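# Seat the upright loose cup on the empty plug

## Task

Find the loose cup whose wide opening faces up, turn it so the wide opening faces down, and push it fully onto the bare plug of the fixture that has no cup. The cups already on the other fixtures must still be in place at the end, and the hand must have released the cup.

## Robot and tools

Robot: two arms, left_arm carrying a left hand and right_arm carrying a right hand (mirror images). Calibrated bases in the scene frame: left_arm at (-0.023, +0.228, +0.008) m, right_arm at (+0.016, -0.313, +0.046) m, both turned almost not at all about z. A camera stand sits behind the arms.

Frames: the scene frame has its origin at table-top height, halfway between the nominal bases. +z is up, +x points out over the table, and left_arm is on the +y side. Image left and right do not match arm names. Reported hand positions and orientations are in the scene frame. Offsets you send are along the axes of that arm's own Hand target.

Hand point: a point fixed to the palm, about 0.05 m in front of it and 0.15 m out from the wrist flange. Its +z runs along straight fingers, +y leaves the palm face, +x crosses the palm away from the thumb on the right hand and toward the thumb on the left hand. Straight fingers end 0.06 to 0.07 m past the point and lie 0.06 m behind it along -y. A wrist bracket on the little-finger side can strike objects. Arms track loosely and often rest 1 to 3 cm (sometimes 5 cm) short, usually low; this alone does not mean contact.

execute_actions(actions, cameras): actions is a list of actions; each action is a list of up to 15 rows, each row lasting 1/30 s; a short action repeats its final row. Every row is one flat list of 28 numbers in [-1, 1] covering both arms: left dx, dy, dz, rx, ry, rz, then left thumb_turn, thumb_bend, index, middle, ring, little, force_limit, speed; then the same 14 for the right arm. The six pose numbers are an offset from the Hand target held when the action began, never from the previous row; 1.0 equals 0.6 m or 180 degrees, and rx, ry, rz form one rotation vector. Sending the same offset in a later action moves further. Six zeros re-request the current Hand target. Commanded orientation is clipped to 40 degrees from the measured one per step. Cameras return only when actions is empty or cameras names them.

Hand numbers are absolute targets, not offsets: -1 open/straight, +1 closed. thumb_turn +1 puts the thumb opposite the fingers. force_limit maps -1..+1 to about 0..10 N at the fingertip (0..15 N for the two thumb motors). speed rises from nearly zero at -1 to full at +0.48 and stays full above. To keep a hand unchanged, resend the eight numbers last executed for it; before any were sent, use its hand_measured plus hand_force_limit and hand_speed. A motor starts only on a target change of at least 0.002. For a gentle grip close at speed -0.94 or lower. Thumb-opposed grips suit objects about 0.035 to 0.065 m thick. To loosen, send targets more open than hand_measured; to squeeze harder, raise force_limit and send a more closed target.

move(target, speed, blend, blocking, cameras): target is one 28-number row or a list of up to 15 rows, laid out as above; every row's pose part is an offset from the Hand targets at the move's start, not from the prior row. speed is the path top speed in m/s, 0.002 to 4.3 (default 0.25), turning limited to twice that in rad/s; one value or one per target. blend in metres rounds corners between listed targets (0 = stop at each). All paths finish together, at least 0.5 s, capped at 10 s. Moves do not avoid obstacles or the other arm; faster moves hit harder and lag more. Steer around an arm's own base rather than near it. blocking=false returns after about 0.5 s while motion continues. The result adds a move: line giving the ending (done, off_target, moving, held, fault) and limits such as paced or held.

wait(seconds 0 to 10): lets time pass, holding commands. stop(): brakes a running move. zoom_image(camera, region [x0, y0, x1, y1], at most 504 px each way) enlarges part of the latest image of cam_high, cam_low, cam_left_wrist or cam_right_wrist (each 896x504). show_instructions() shows reference pages. finished_scene(scene=1) ends the scene permanently.

Result lines: end_effector_position (m) and end_effector_quat_wxyz per arm; Hand target (base for next offsets); Joint positions (rad) and velocities (may read within noise); joint torques (include gravity, noisy, items 3 and 4 wrap at ±28 N m); hand_measured, hand_stopped_by (moving, target, force, stalled, fault) and hand_load_n, all in motor order; hand_force_limit, hand_speed; motor temperatures; MOTOR HOT at 85 °C, and OVER-TEMPERATURE FAULT when an arm drops at 100 °C for 30 to 60 s or more. A lost grip shows as hand_load_n near 0.

Avoid: dropping the cup or letting it fall, knocking cups off other fixtures, anything leaving the table, fast hits on fixtures, pressing the two hands together or one hand gripping the other (can end the scene), holding outstretched or pushing into unreachable poses (heat), and releasing a moving part. To end a push, command back beyond the hand point. Time passes while thinking, and loose objects may get brief nudges.

Each tool is called after "Request:" by a JSON object that holds its "method" and its "body", one argument or row to a line.

Reference images:

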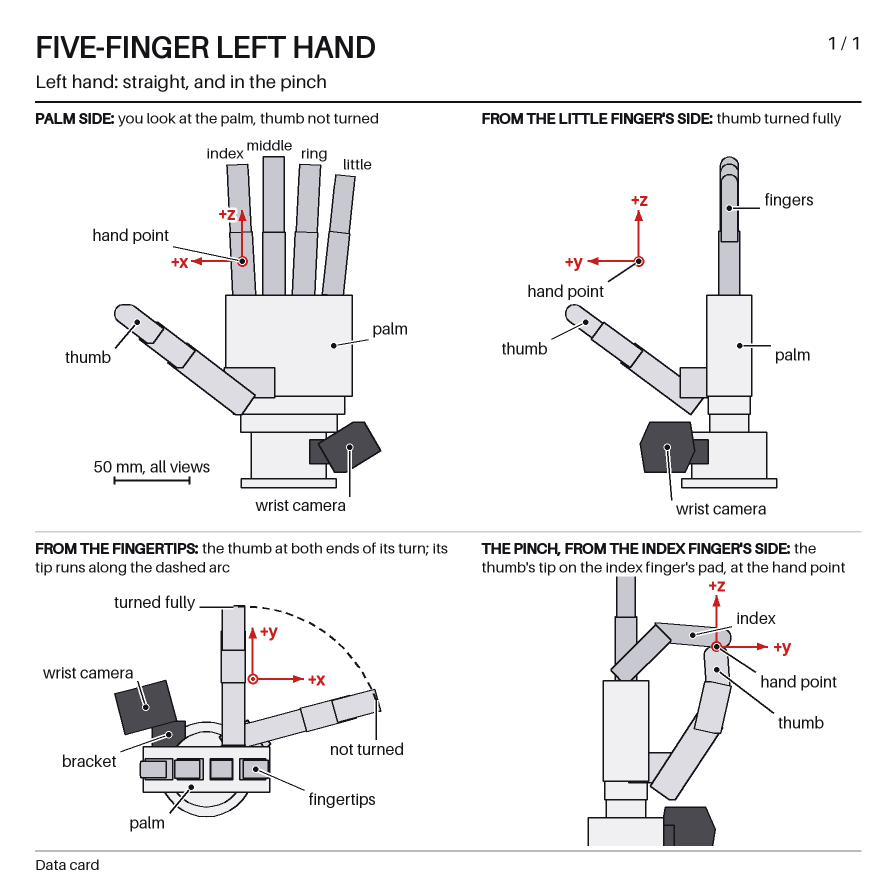

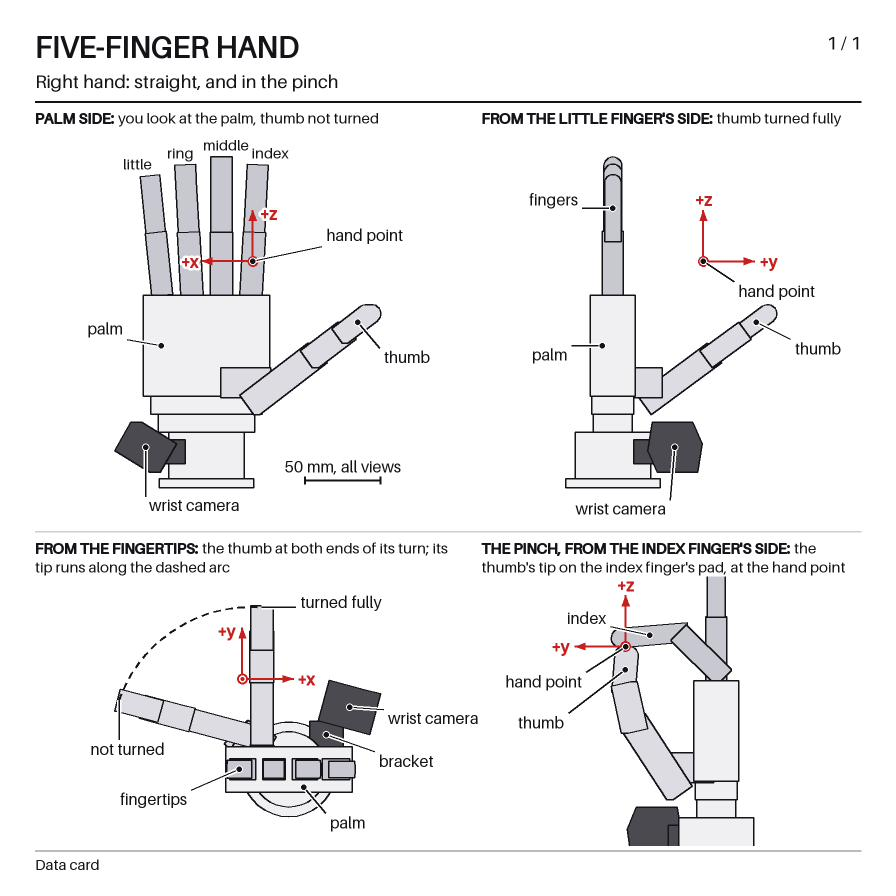

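## Session

Request:
{"method": "execute_actions", "body": {
  "actions": []
}}

Scene clock: 0.00 s.
left_arm: end_effector_position=(+0.6678, -0.2667, +0.1761) hand_measured=(-1.000, -1.000, -1.000, -1.000, -1.000, -1.000) hand_load_n=(+0.0, +0.0, +0.0, +0.0, +0.0, +0.0) hand_stopped_by=(target, target, target, target, target, target) hand_force_limit=0.00 hand_speed=-0.80 end_effector_quat_wxyz=(+0.014, -0.025, +0.681, -0.732) | right_arm: end_effector_position=(+0.7596, -0.3528, +0.3650) hand_measured=(-1.000, -1.000, -1.000, -1.000, -1.000, -1.000) hand_load_n=(+0.0, +0.0, +0.0, +0.0, +0.0, +0.0) hand_stopped_by=(target, target, target, target, target, target) hand_force_limit=0.00 hand_speed=-0.80 end_effector_quat_wxyz=(-0.028, +0.781, -0.492, +0.383)
Joint positions: left_arm=[-0.403 2.379 2 0.546 1.118 -0.167] | right_arm=[0.043 2.079 2.416 -1.194 0.37 -0.54]
Joint velocities: within noise
Joint torques (N m): no reading
Motor temperatures (°C): left_arm=[37 31 28 30 28 32] | right_arm=[28 31 34 36 29 30]
Heat: left arm: hottest waist 37 °C; right arm: hottest wrist pitch 36 °C.
Hand target: left_arm +0.6715, -0.2682, +0.1781; +0.018, -0.020, +0.679, -0.734 | right_arm +0.7626, -0.3527, +0.3779; -0.036, +0.776, -0.492, +0.394

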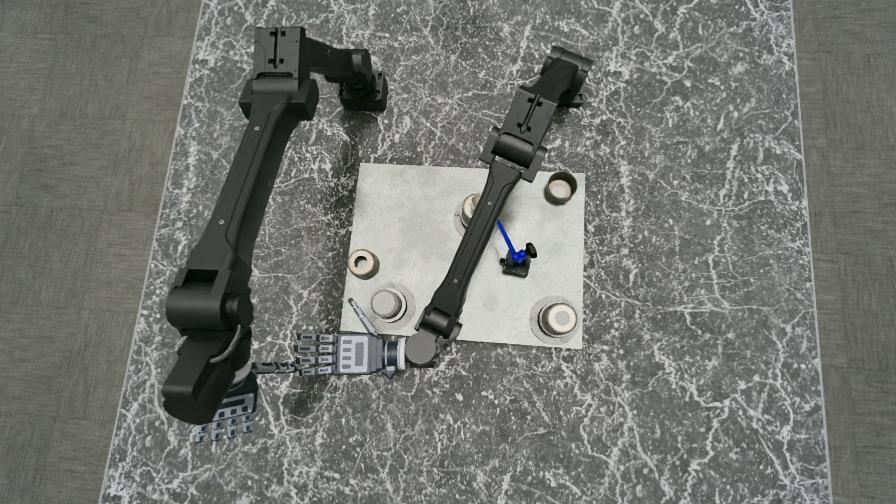

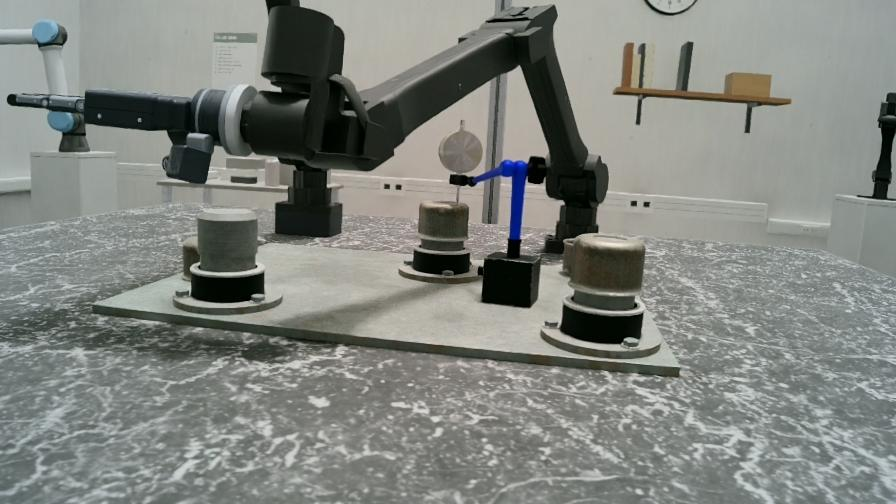

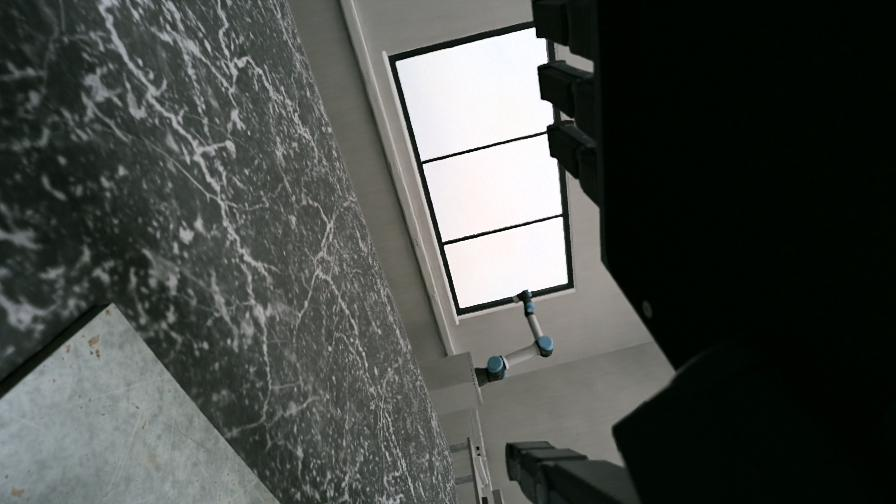

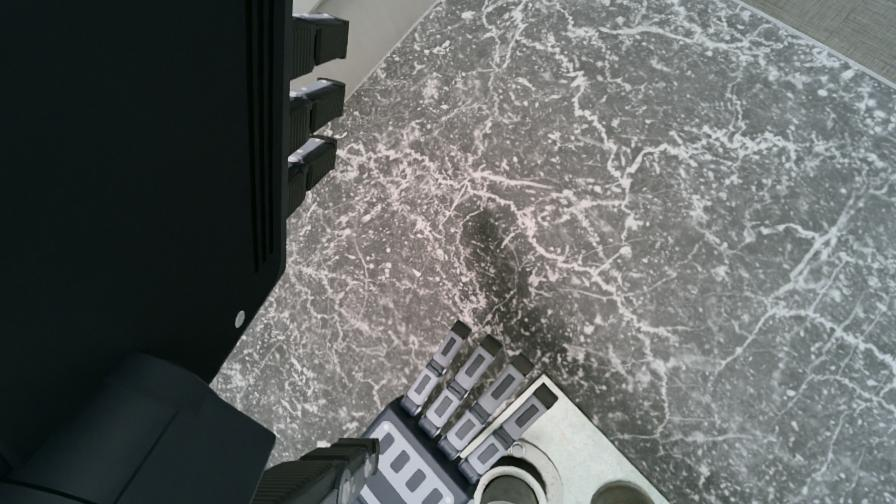

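Request:
{"method": "zoom_image", "body": {
  "camera": "cam_high",
  "region": [330, 150, 610, 360]
}}

Request:
{"method": "zoom_image", "body": {
  "camera": "cam_low",
  "region": [80, 170, 380, 370]
}}

Request:
{"method": "zoom_image", "body": {
  "camera": "cam_low",
  "region": [380, 120, 700, 380]
}}

Scaled by 1.800 from the camera's 896x504 image, which has a finer 1280x720 frame.

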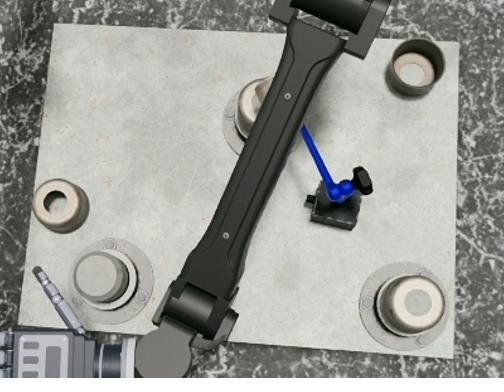

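Scaled by 1.680 from the camera's 896x504 image, which has a finer 1280x720 frame.

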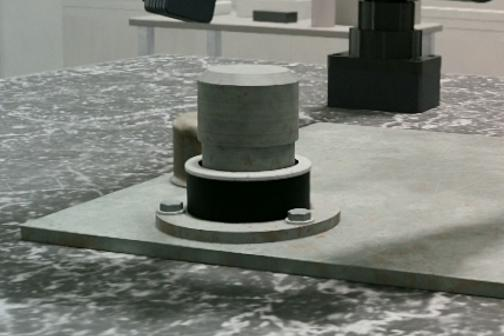

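Scaled by 1.575 from the camera's 896x504 image, which has a finer 1280x720 frame.

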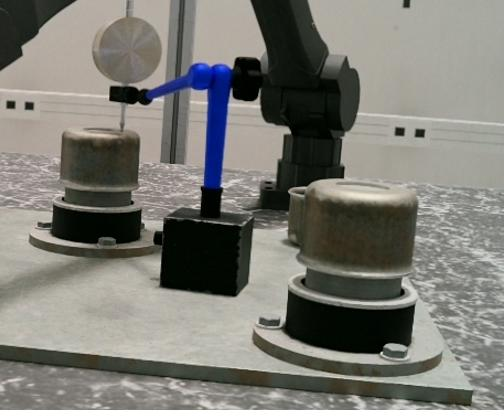

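Request:
{"method": "move", "body": {
  "target": [
    [0.076, -0.3455, -0.145, 0, 0, 0, -1, -1, -1, -1, -1, -1, 0, -0.8, 0, 0, 0, 0, 0, 0, -1, -1, -1, -1, -1, -1, 0, -0.8],
    [0.1237, -0.3977, -0.8133, 0.001, -0.2217, 0.0172, -1, -1, -1, -1, -1, -1, 0, -0.8, 0, 0, 0, 0, 0, 0, -1, -1, -1, -1, -1, -1, 0, -0.8]
  ],
  "speed": 0.3,
  "blend": 0.05,
  "cameras": ["all"]
}}

Scene clock: 20.27 s.
left_arm: end_effector_position=(+0.5735, +0.2338, +0.3730) hand_measured=(-1.000, -1.000, -1.000, -1.000, -1.000, -1.000) hand_load_n=(-0.5, +0.0, +0.0, -0.5, +0.0, +0.0) hand_stopped_by=(target, target, target, target, target, target) hand_force_limit=0.00 hand_speed=-0.80 end_effector_quat_wxyz=(+0.261, -0.262, +0.630, -0.683) | right_arm: end_effector_position=(+0.7596, -0.3528, +0.3650) hand_measured=(-1.000, -1.000, -1.000, -1.000, -1.000, -1.000) hand_load_n=(+0.0, +0.0, +0.0, +0.0, +0.0, +0.0) hand_stopped_by=(target, target, target, target, target, target) hand_force_limit=0.00 hand_speed=-0.80 end_effector_quat_wxyz=(-0.028, +0.781, -0.492, +0.383)
Joint positions: left_arm=[0.332 1.534 1.234 0.468 1.149 -0.182] | right_arm=[0.043 2.079 2.416 -1.194 0.37 -0.54]
Joint torques (N m): left_arm=[-0.73 -12.81 8.28 2.25 -0.06 -0.07] | right_arm=[-1.14 -15.21 10.44 1.18 0.36 0.03]
Motor temperatures (°C): left_arm=[37 34 32 30 28 32] | right_arm=[28 34 39 36 29 30]
Heat: left arm: hottest waist 37 °C; right arm: hottest elbow 39 °C.
Hand target: left_arm +0.5710, +0.2321, +0.3780; +0.268, -0.252, +0.631, -0.683 | right_arm +0.7626, -0.3527, +0.3779; -0.036, +0.776, -0.492, +0.394
Off the commanded pose: left_arm 0.006 m, 1 deg | right_arm 0.013 m, 2 deg.
move: off_target (right_arm)

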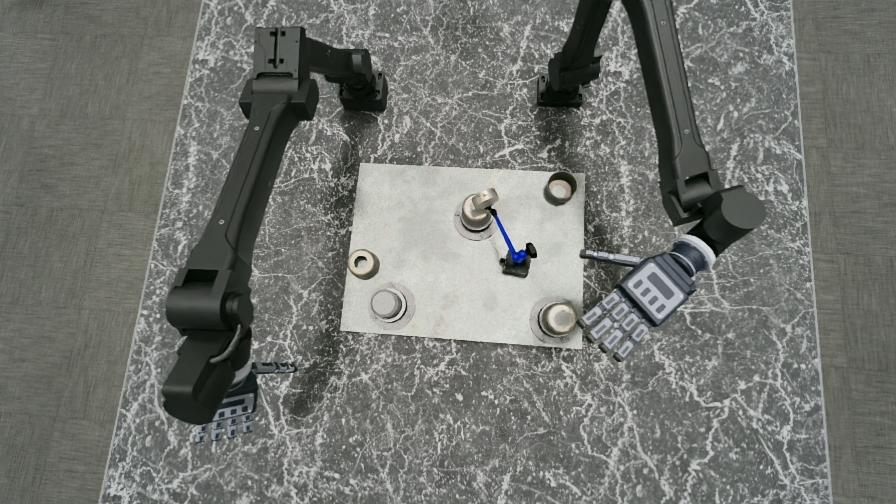

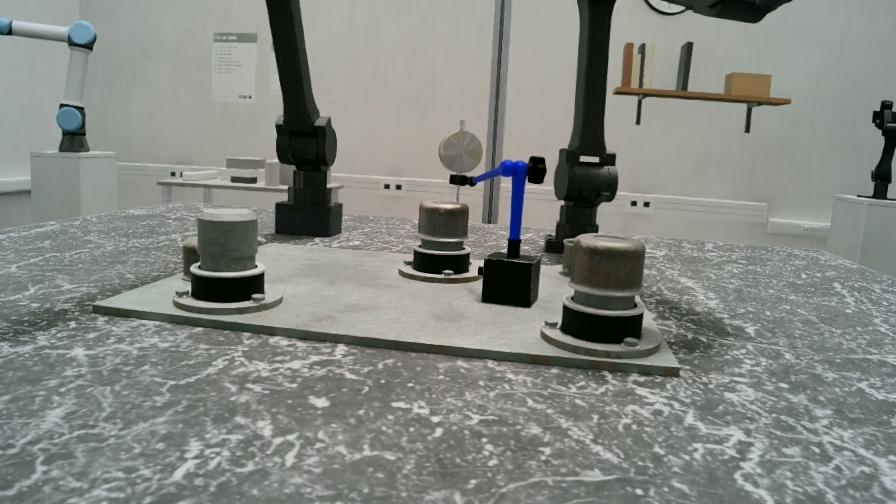

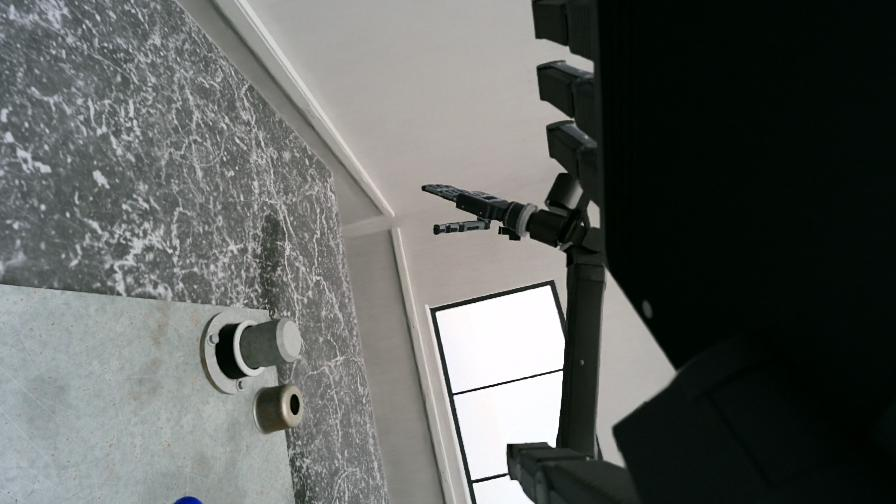

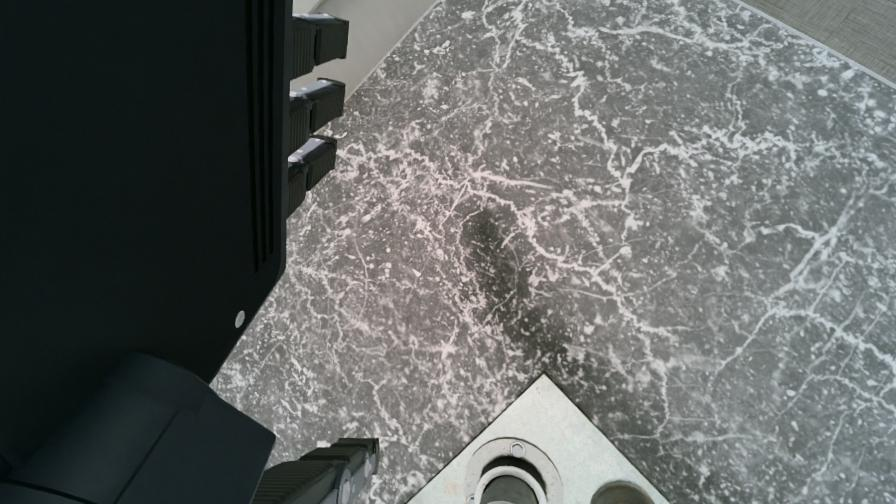

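Request:
{"method": "zoom_image", "body": {
  "camera": "cam_high",
  "region": [440, 150, 620, 290]
}}

Request:
{"method": "zoom_image", "body": {
  "camera": "cam_high",
  "region": [320, 220, 480, 350]
}}

Request:
{"method": "zoom_image", "body": {
  "camera": "cam_low",
  "region": [530, 210, 680, 360]
}}

Request:
{"method": "zoom_image", "body": {
  "camera": "cam_left_wrist",
  "region": [170, 280, 350, 460]
}}

Scaled by 2.800 from the camera's 896x504 image, which has a finer 1280x720 frame.

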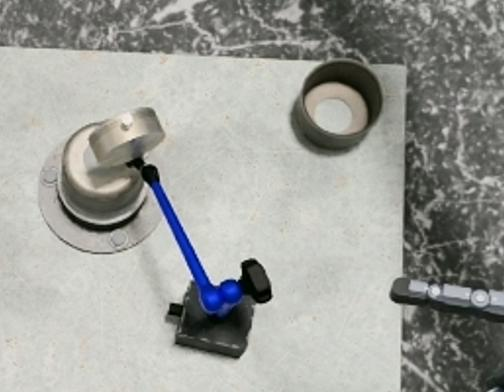

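Scaled by 3.150 from the camera's 896x504 image, which has a finer 1280x720 frame.

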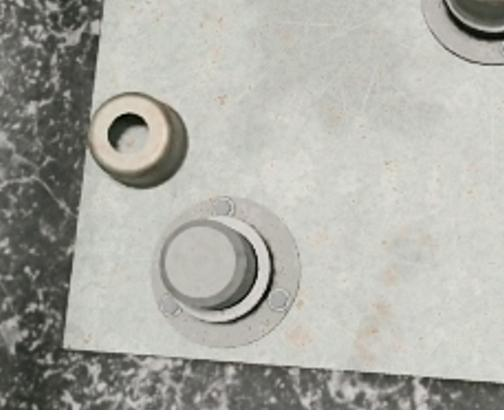

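Scaled by 3.360 from the camera's 896x504 image, which has a finer 1280x720 frame.

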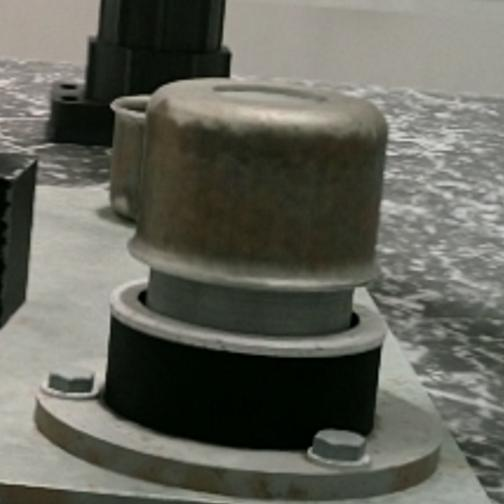

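Scaled by 2.800 from the camera's 896x504 image, which has a finer 1280x720 frame.

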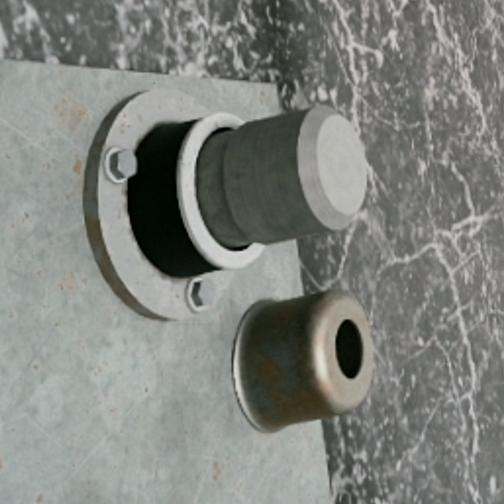

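Request:
{"method": "zoom_image", "body": {
  "camera": "cam_high",
  "region": [160, 340, 320, 460]
}}

Request:
{"method": "zoom_image", "body": {
  "camera": "cam_high",
  "region": [560, 220, 740, 370]
}}

Request:
{"method": "zoom_image", "body": {
  "camera": "cam_high",
  "region": [300, 20, 640, 130]
}}

Scaled by 3.150 from the camera's 896x504 image, which has a finer 1280x720 frame.

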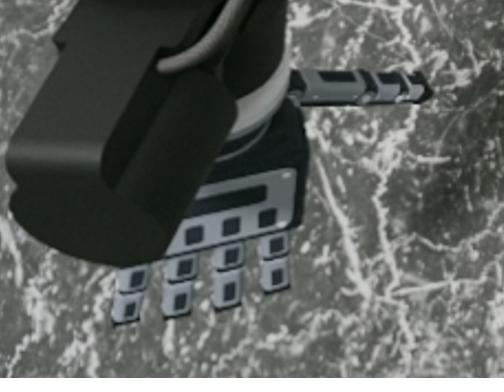

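Scaled by 2.800 from the camera's 896x504 image, which has a finer 1280x720 frame.

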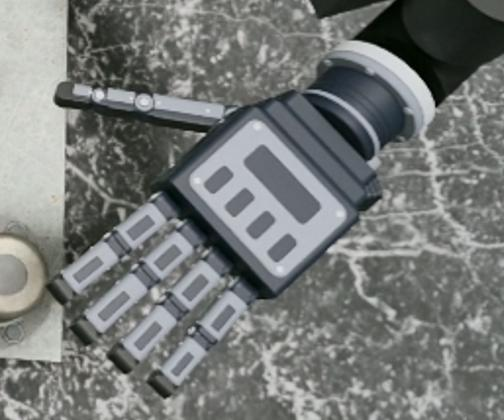

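Scaled by 1.482 from the camera's 896x504 image, which has a finer 1280x720 frame.

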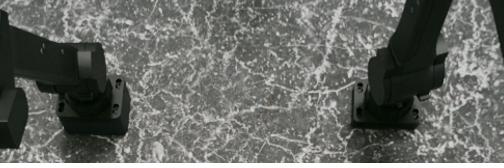

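Request:
{"method": "move", "body": {
  "target": [-0.395, -0.044, -0.5415, 0.001, -0.166, 0.0128, -1, -1, -1, -1, -1, -1, 0, -0.8, -0.890, 0.3203, -0.764, 0.5544, -0.0108, -0.3799, 1, -1, -1, -1, -1, -1, 0, -0.2],
  "speed": 0.35,
  "cameras": ["all"]
}}

Scene clock: 48.87 s.
left_arm: end_effector_position=(+0.5158, +0.6205, +0.3711) hand_measured=(-1.000, -1.000, -1.000, -1.000, -1.000, -1.000) hand_load_n=(-0.5, +0.0, +0.0, +0.0, +0.0, +0.0) hand_stopped_by=(target, target, target, target, target, target) hand_force_limit=0.00 hand_speed=-0.80 end_effector_quat_wxyz=(+0.433, -0.406, +0.546, -0.592) | right_arm: end_effector_position=(+0.2172, +0.1189, +0.2986) hand_measured=(+1.000, -1.000, -1.000, -1.000, -1.000, -1.000) hand_load_n=(+0.0, +0.0, +0.0, +0.0, +0.0, +0.0) hand_stopped_by=(target, target, target, target, target, target) hand_force_limit=0.00 hand_speed=-0.20 end_effector_quat_wxyz=(-0.386, +0.610, +0.419, +0.551)
Joint positions: left_arm=[0.92 1.757 1.499 0.479 1.223 -0.216] | right_arm=[1.291 0.994 0.517 0.381 0.081 -1.553]
Joint torques (N m): left_arm=[-0.5 -14.15 12.1 1.09 -0.29 -0.18] | right_arm=[-0.67 -0.97 8.81 2.1 0.05 -0.09]
Heat: left arm: hottest waist 37 °C; right arm: hottest elbow 41 °C.
Hand target: left_arm +0.5210, +0.6321, +0.3779; +0.436, -0.406, +0.544, -0.591 | right_arm +0.2150, +0.1230, +0.3000; -0.388, +0.604, +0.423, +0.554
Off the commanded pose: left_arm 0.014 m, 0 deg | right_arm 0.005 m, 1 deg.
move: off_target (left_arm)

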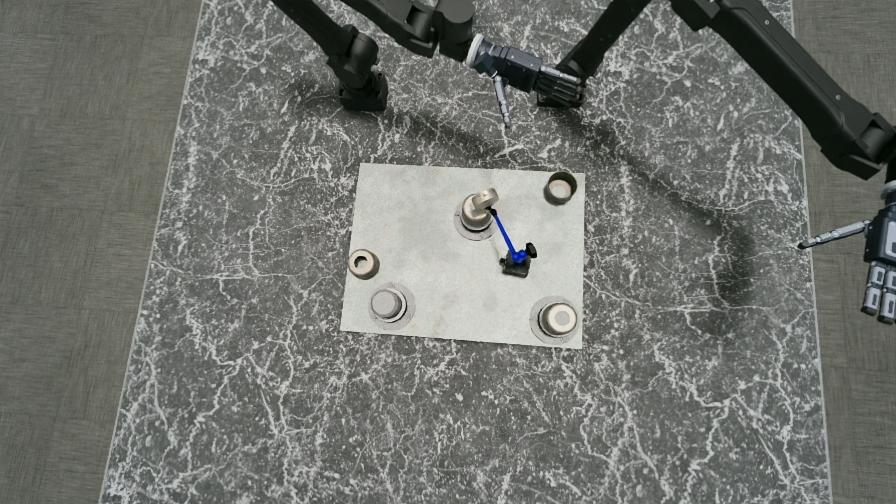

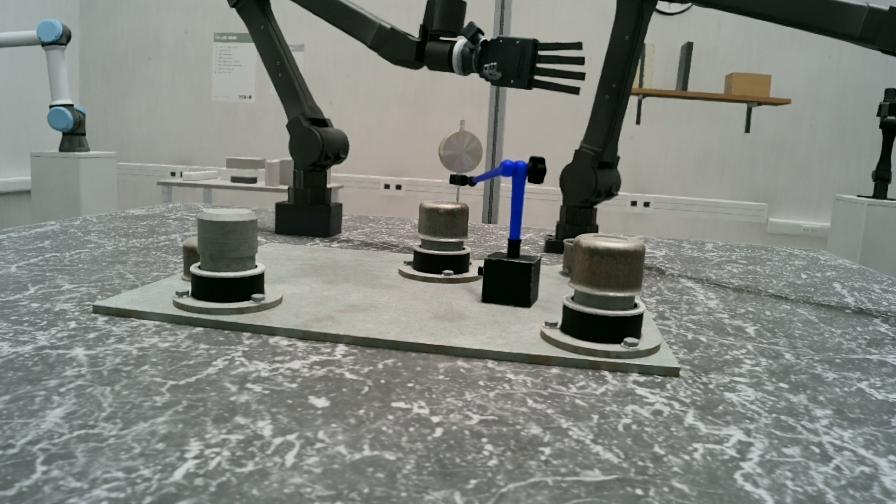

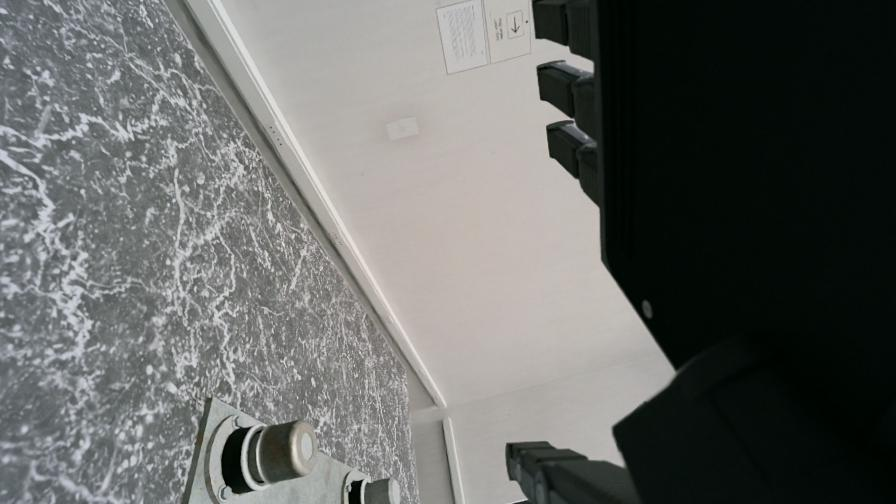

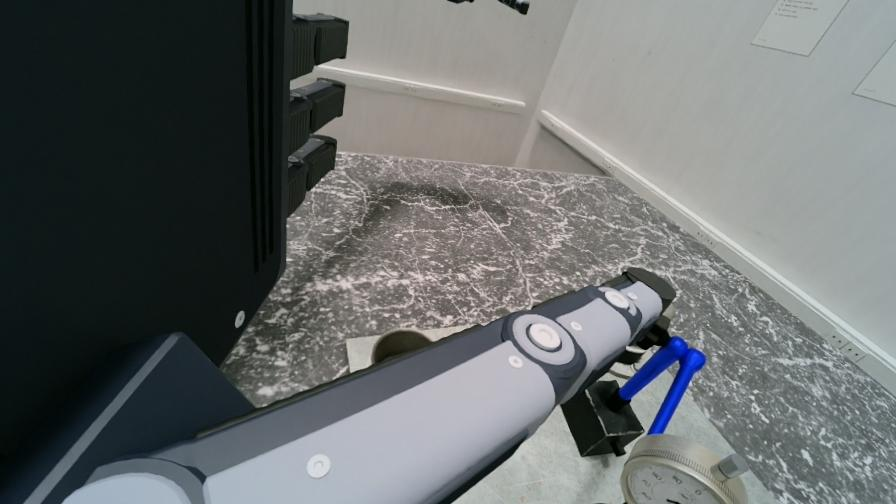

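Request:
{"method": "zoom_image", "body": {
  "camera": "cam_high",
  "region": [460, 30, 600, 140]
}}

Request:
{"method": "zoom_image", "body": {
  "camera": "cam_low",
  "region": [420, 20, 620, 120]
}}

Request:
{"method": "zoom_image", "body": {
  "camera": "cam_high",
  "region": [780, 160, 896, 340]
}}

Scaled by 3.600 from the camera's 896x504 image, which has a finer 1280x720 frame.

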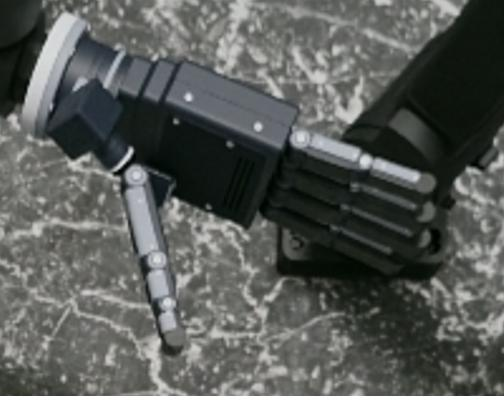

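Scaled by 2.520 from the camera's 896x504 image, which has a finer 1280x720 frame.

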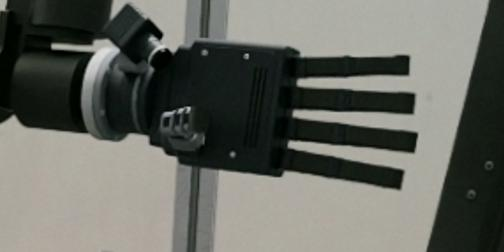

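Scaled by 2.800 from the camera's 896x504 image, which has a finer 1280x720 frame.

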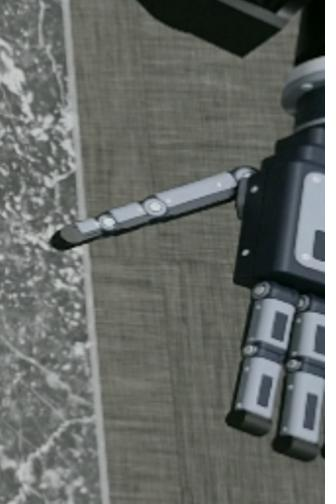

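Request:
{"method": "move", "body": {
  "target": [0, 0, 0, 0, 0, 0, -1, -1, -1, -1, -1, -1, 0, -0.8, -0.2997, 0.073, 0.0155, 0, 0, 0, 1, -1, -1, -1, -1, -1, 0, -0.2],
  "speed": 0.2,
  "cameras": ["all"]
}}

Scene clock: 62.73 s.
left_arm: end_effector_position=(+0.5158, +0.6205, +0.3711) hand_measured=(-1.000, -1.000, -1.000, -1.000, -1.000, -1.000) hand_load_n=(-0.5, +0.0, +0.0, +0.0, -0.5, -0.5) hand_stopped_by=(target, target, target, target, target, target) hand_force_limit=0.00 hand_speed=-0.80 end_effector_quat_wxyz=(+0.433, -0.406, +0.546, -0.592) | right_arm: end_effector_position=(+0.2502, +0.1040, +0.1205) hand_measured=(+1.000, -1.000, -1.000, -1.000, -1.000, -1.000) hand_load_n=(+0.0, +0.0, -0.5, +0.0, +0.0, +0.0) hand_stopped_by=(target, target, target, target, target, target) hand_force_limit=0.00 hand_speed=-0.20 end_effector_quat_wxyz=(-0.391, +0.606, +0.423, +0.549)
Joint positions: left_arm=[0.92 1.757 1.499 0.479 1.223 -0.216] | right_arm=[1.153 1.653 0.312 1.248 -0.071 -1.567]
Joint torques (N m): left_arm=[0.09 -13.98 11.95 1.14 -0.29 -0.2] | right_arm=[-2.08 -3.6 3.52 2.21 0 -0.1]
Heat: left arm: hottest waist 37 °C; right arm: hottest elbow 40 °C.
Hand target: left_arm +0.5210, +0.6321, +0.3779; +0.436, -0.406, +0.544, -0.591 | right_arm +0.2539, +0.1021, +0.1200; -0.388, +0.604, +0.423, +0.554
Off the commanded pose: left_arm 0.014 m, 0 deg | right_arm 0.004 m, 1 deg.
move: off_target (left_arm)

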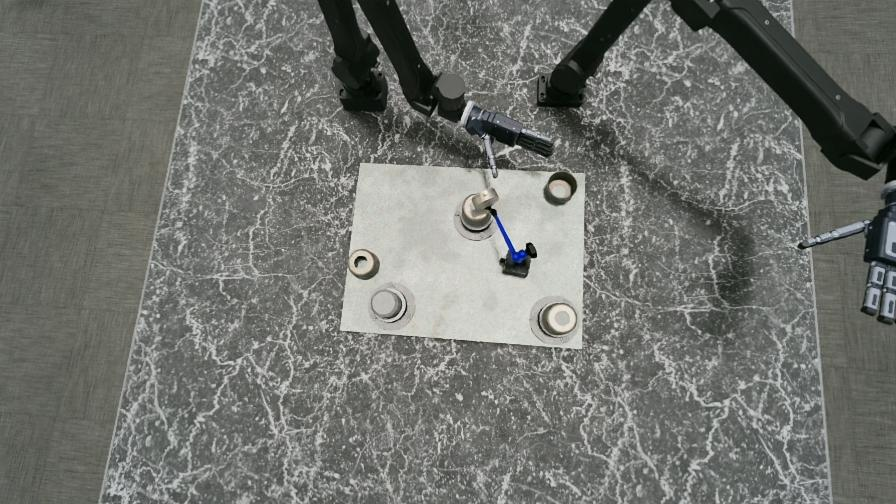

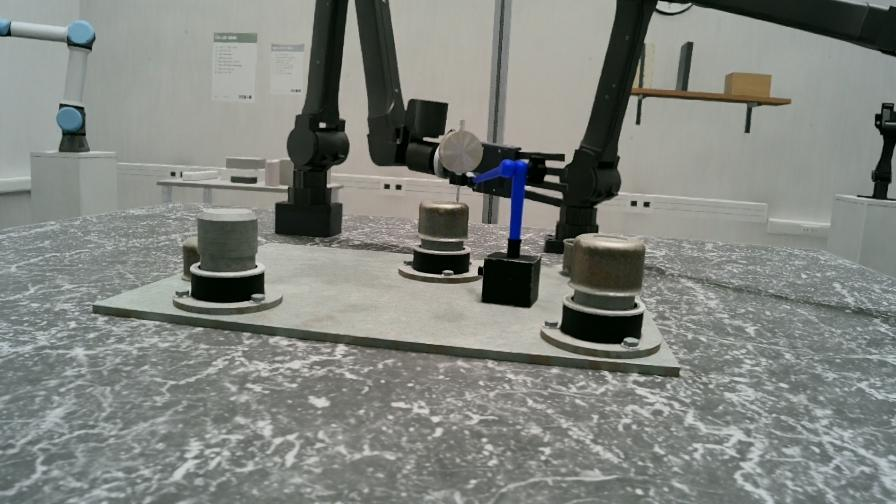

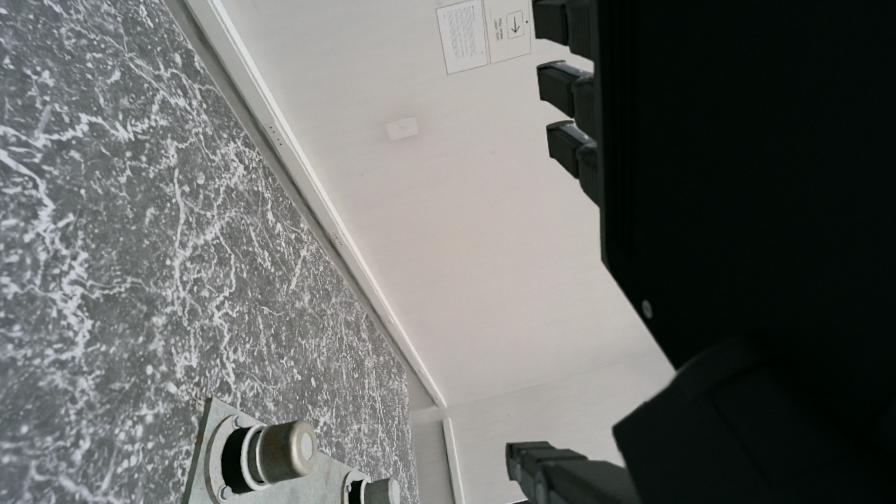

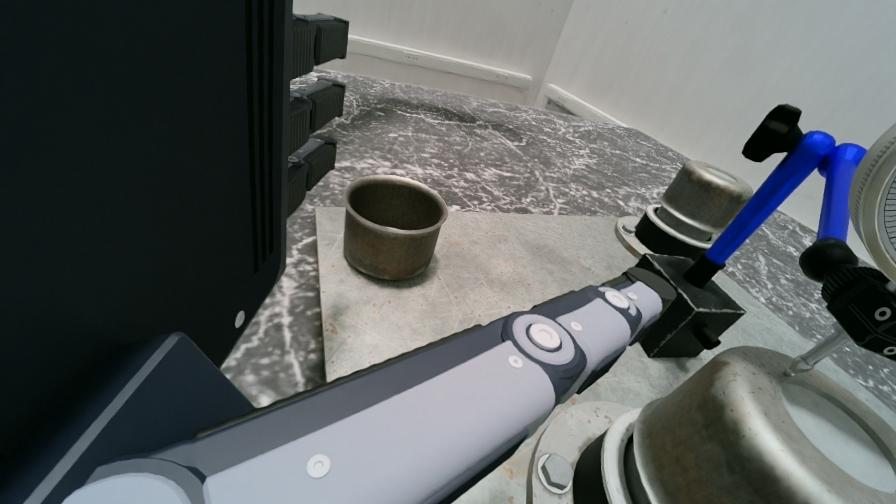

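Request:
{"method": "zoom_image", "body": {
  "camera": "cam_high",
  "region": [440, 80, 600, 220]
}}

Request:
{"method": "zoom_image", "body": {
  "camera": "cam_right_wrist",
  "region": [240, 0, 740, 400]
}}

Scaled by 3.150 from the camera's 896x504 image, which has a finer 1280x720 frame.

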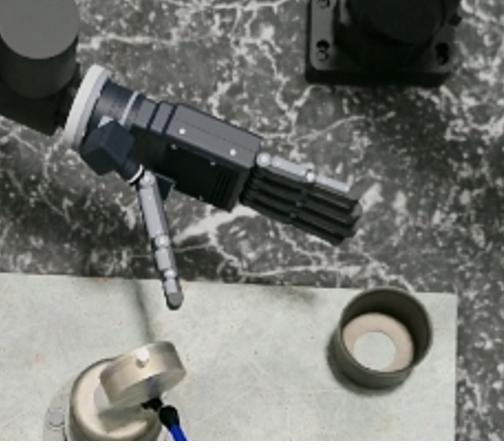

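Scaled by 1.008 from the camera's 896x504 image, which has a finer 1280x720 frame.

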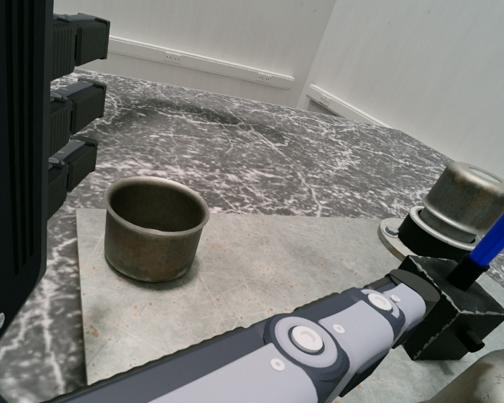

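Request:
{"method": "move", "body": {
  "target": [0, 0, 0, 0, 0, 0, -1, -1, -1, -1, -1, -1, 0, -0.8, -0.1162, -0.0367, 0.0102, 0, 0, 0, 1, -1, -1, -1, -1, -1, 0, -0.2],
  "speed": 0.15,
  "cameras": ["cam_high", "cam_low", "cam_right_wrist"]
}}

Request:
{"method": "zoom_image", "body": {
  "camera": "cam_high",
  "region": [440, 80, 600, 220]
}}

Request:
{"method": "zoom_image", "body": {
  "camera": "cam_low",
  "region": [420, 140, 620, 290]
}}

Scene clock: 69.97 s.
left_arm: end_effector_position=(+0.5158, +0.6205, +0.3711) hand_measured=(-1.000, -1.000, -1.000, -1.000, -1.000, -1.000) hand_load_n=(-0.5, +0.0, +0.0, +0.0, +0.0, +0.0) hand_stopped_by=(target, target, target, target, target, target) hand_force_limit=0.00 hand_speed=-0.80 end_effector_quat_wxyz=(+0.433, -0.406, +0.546, -0.592) | right_arm: end_effector_position=(+0.2346, +0.1043, +0.0474) hand_measured=(+1.000, -1.000, -1.000, -1.000, -1.000, -1.000) hand_load_n=(+0.0, +0.0, +0.0, +0.0, +0.0, +0.0) hand_stopped_by=(target, target, target, target, target, target) hand_force_limit=0.00 hand_speed=-0.20 end_effector_quat_wxyz=(-0.379, +0.616, +0.427, +0.543)
Joint positions: left_arm=[0.92 1.757 1.499 0.479 1.223 -0.216] | right_arm=[1.214 2.009 0.334 1.552 0.002 -1.567]
Joint torques (N m): left_arm=[-0.21 -13.86 12.08 1.05 -0.3 -0.22] | right_arm=[-0.67 -5.42 1.87 2.15 0.23 0.01]
Heat: left arm: hottest waist 37 °C; right arm: hottest elbow 39 °C.
Hand target: left_arm +0.5210, +0.6321, +0.3779; +0.436, -0.406, +0.544, -0.591 | right_arm +0.2333, +0.1099, +0.0503; -0.388, +0.604, +0.423, +0.554
Off the commanded pose: left_arm 0.014 m, 0 deg | right_arm 0.006 m, 2 deg.
joint sent to its limit (right arm) — joint 4 (wrist pitch), upper limit. The joint targets still meet the commanded pose.
move: off_target (left_arm)
Images, in order (width x height): cam_high 896x504, cam_low 896x504, cam_right_wrist 896x504.

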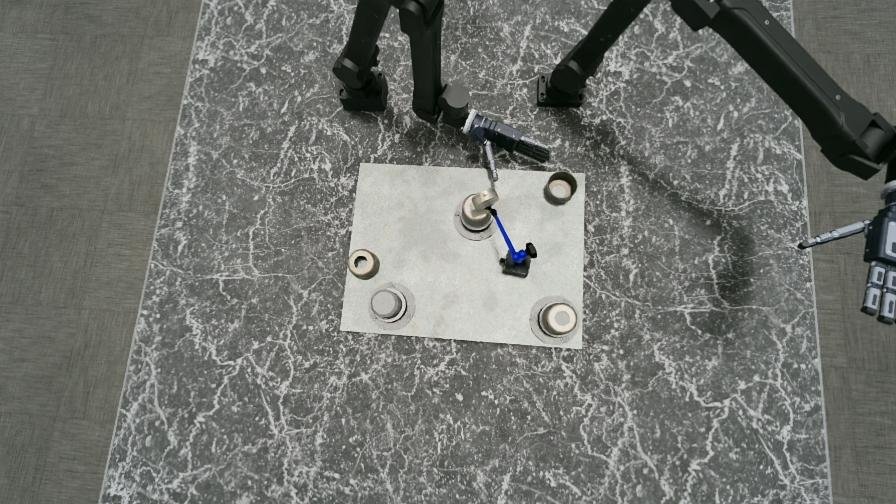

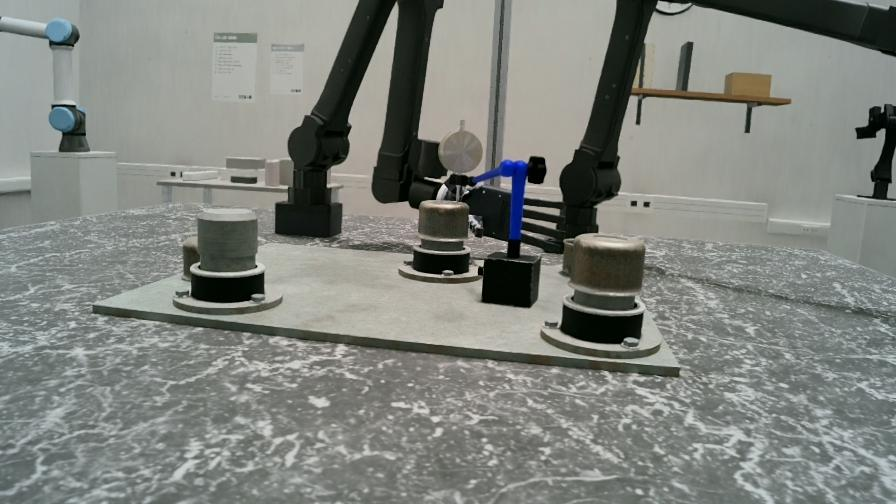

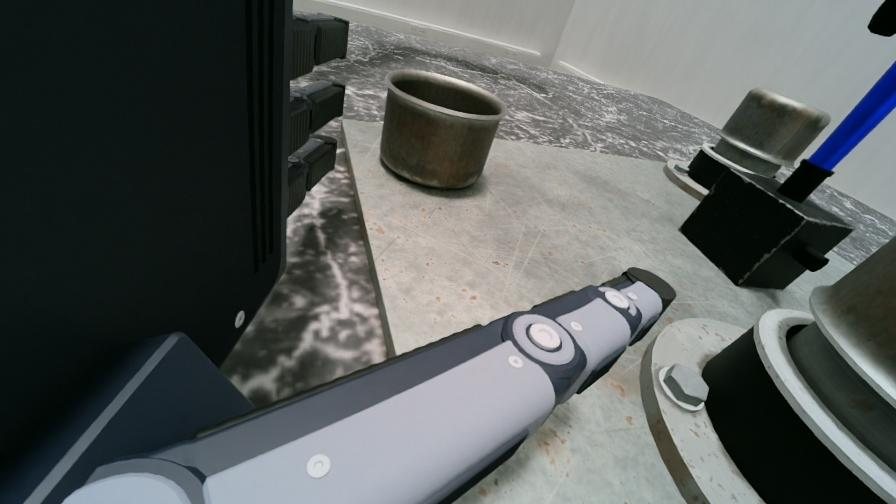

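Scaled by 3.150 from the camera's 896x504 image, which has a finer 1280x720 frame.

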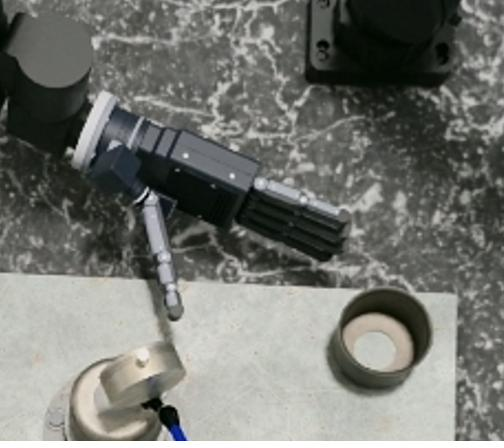

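Scaled by 2.520 from the camera's 896x504 image, which has a finer 1280x720 frame.

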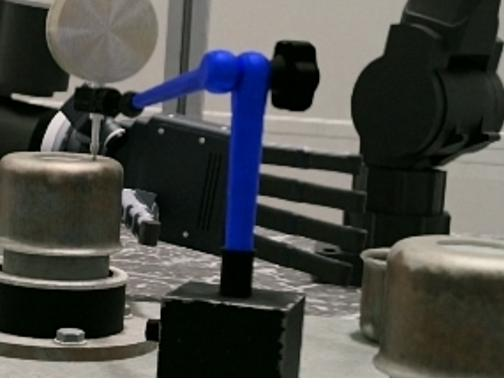

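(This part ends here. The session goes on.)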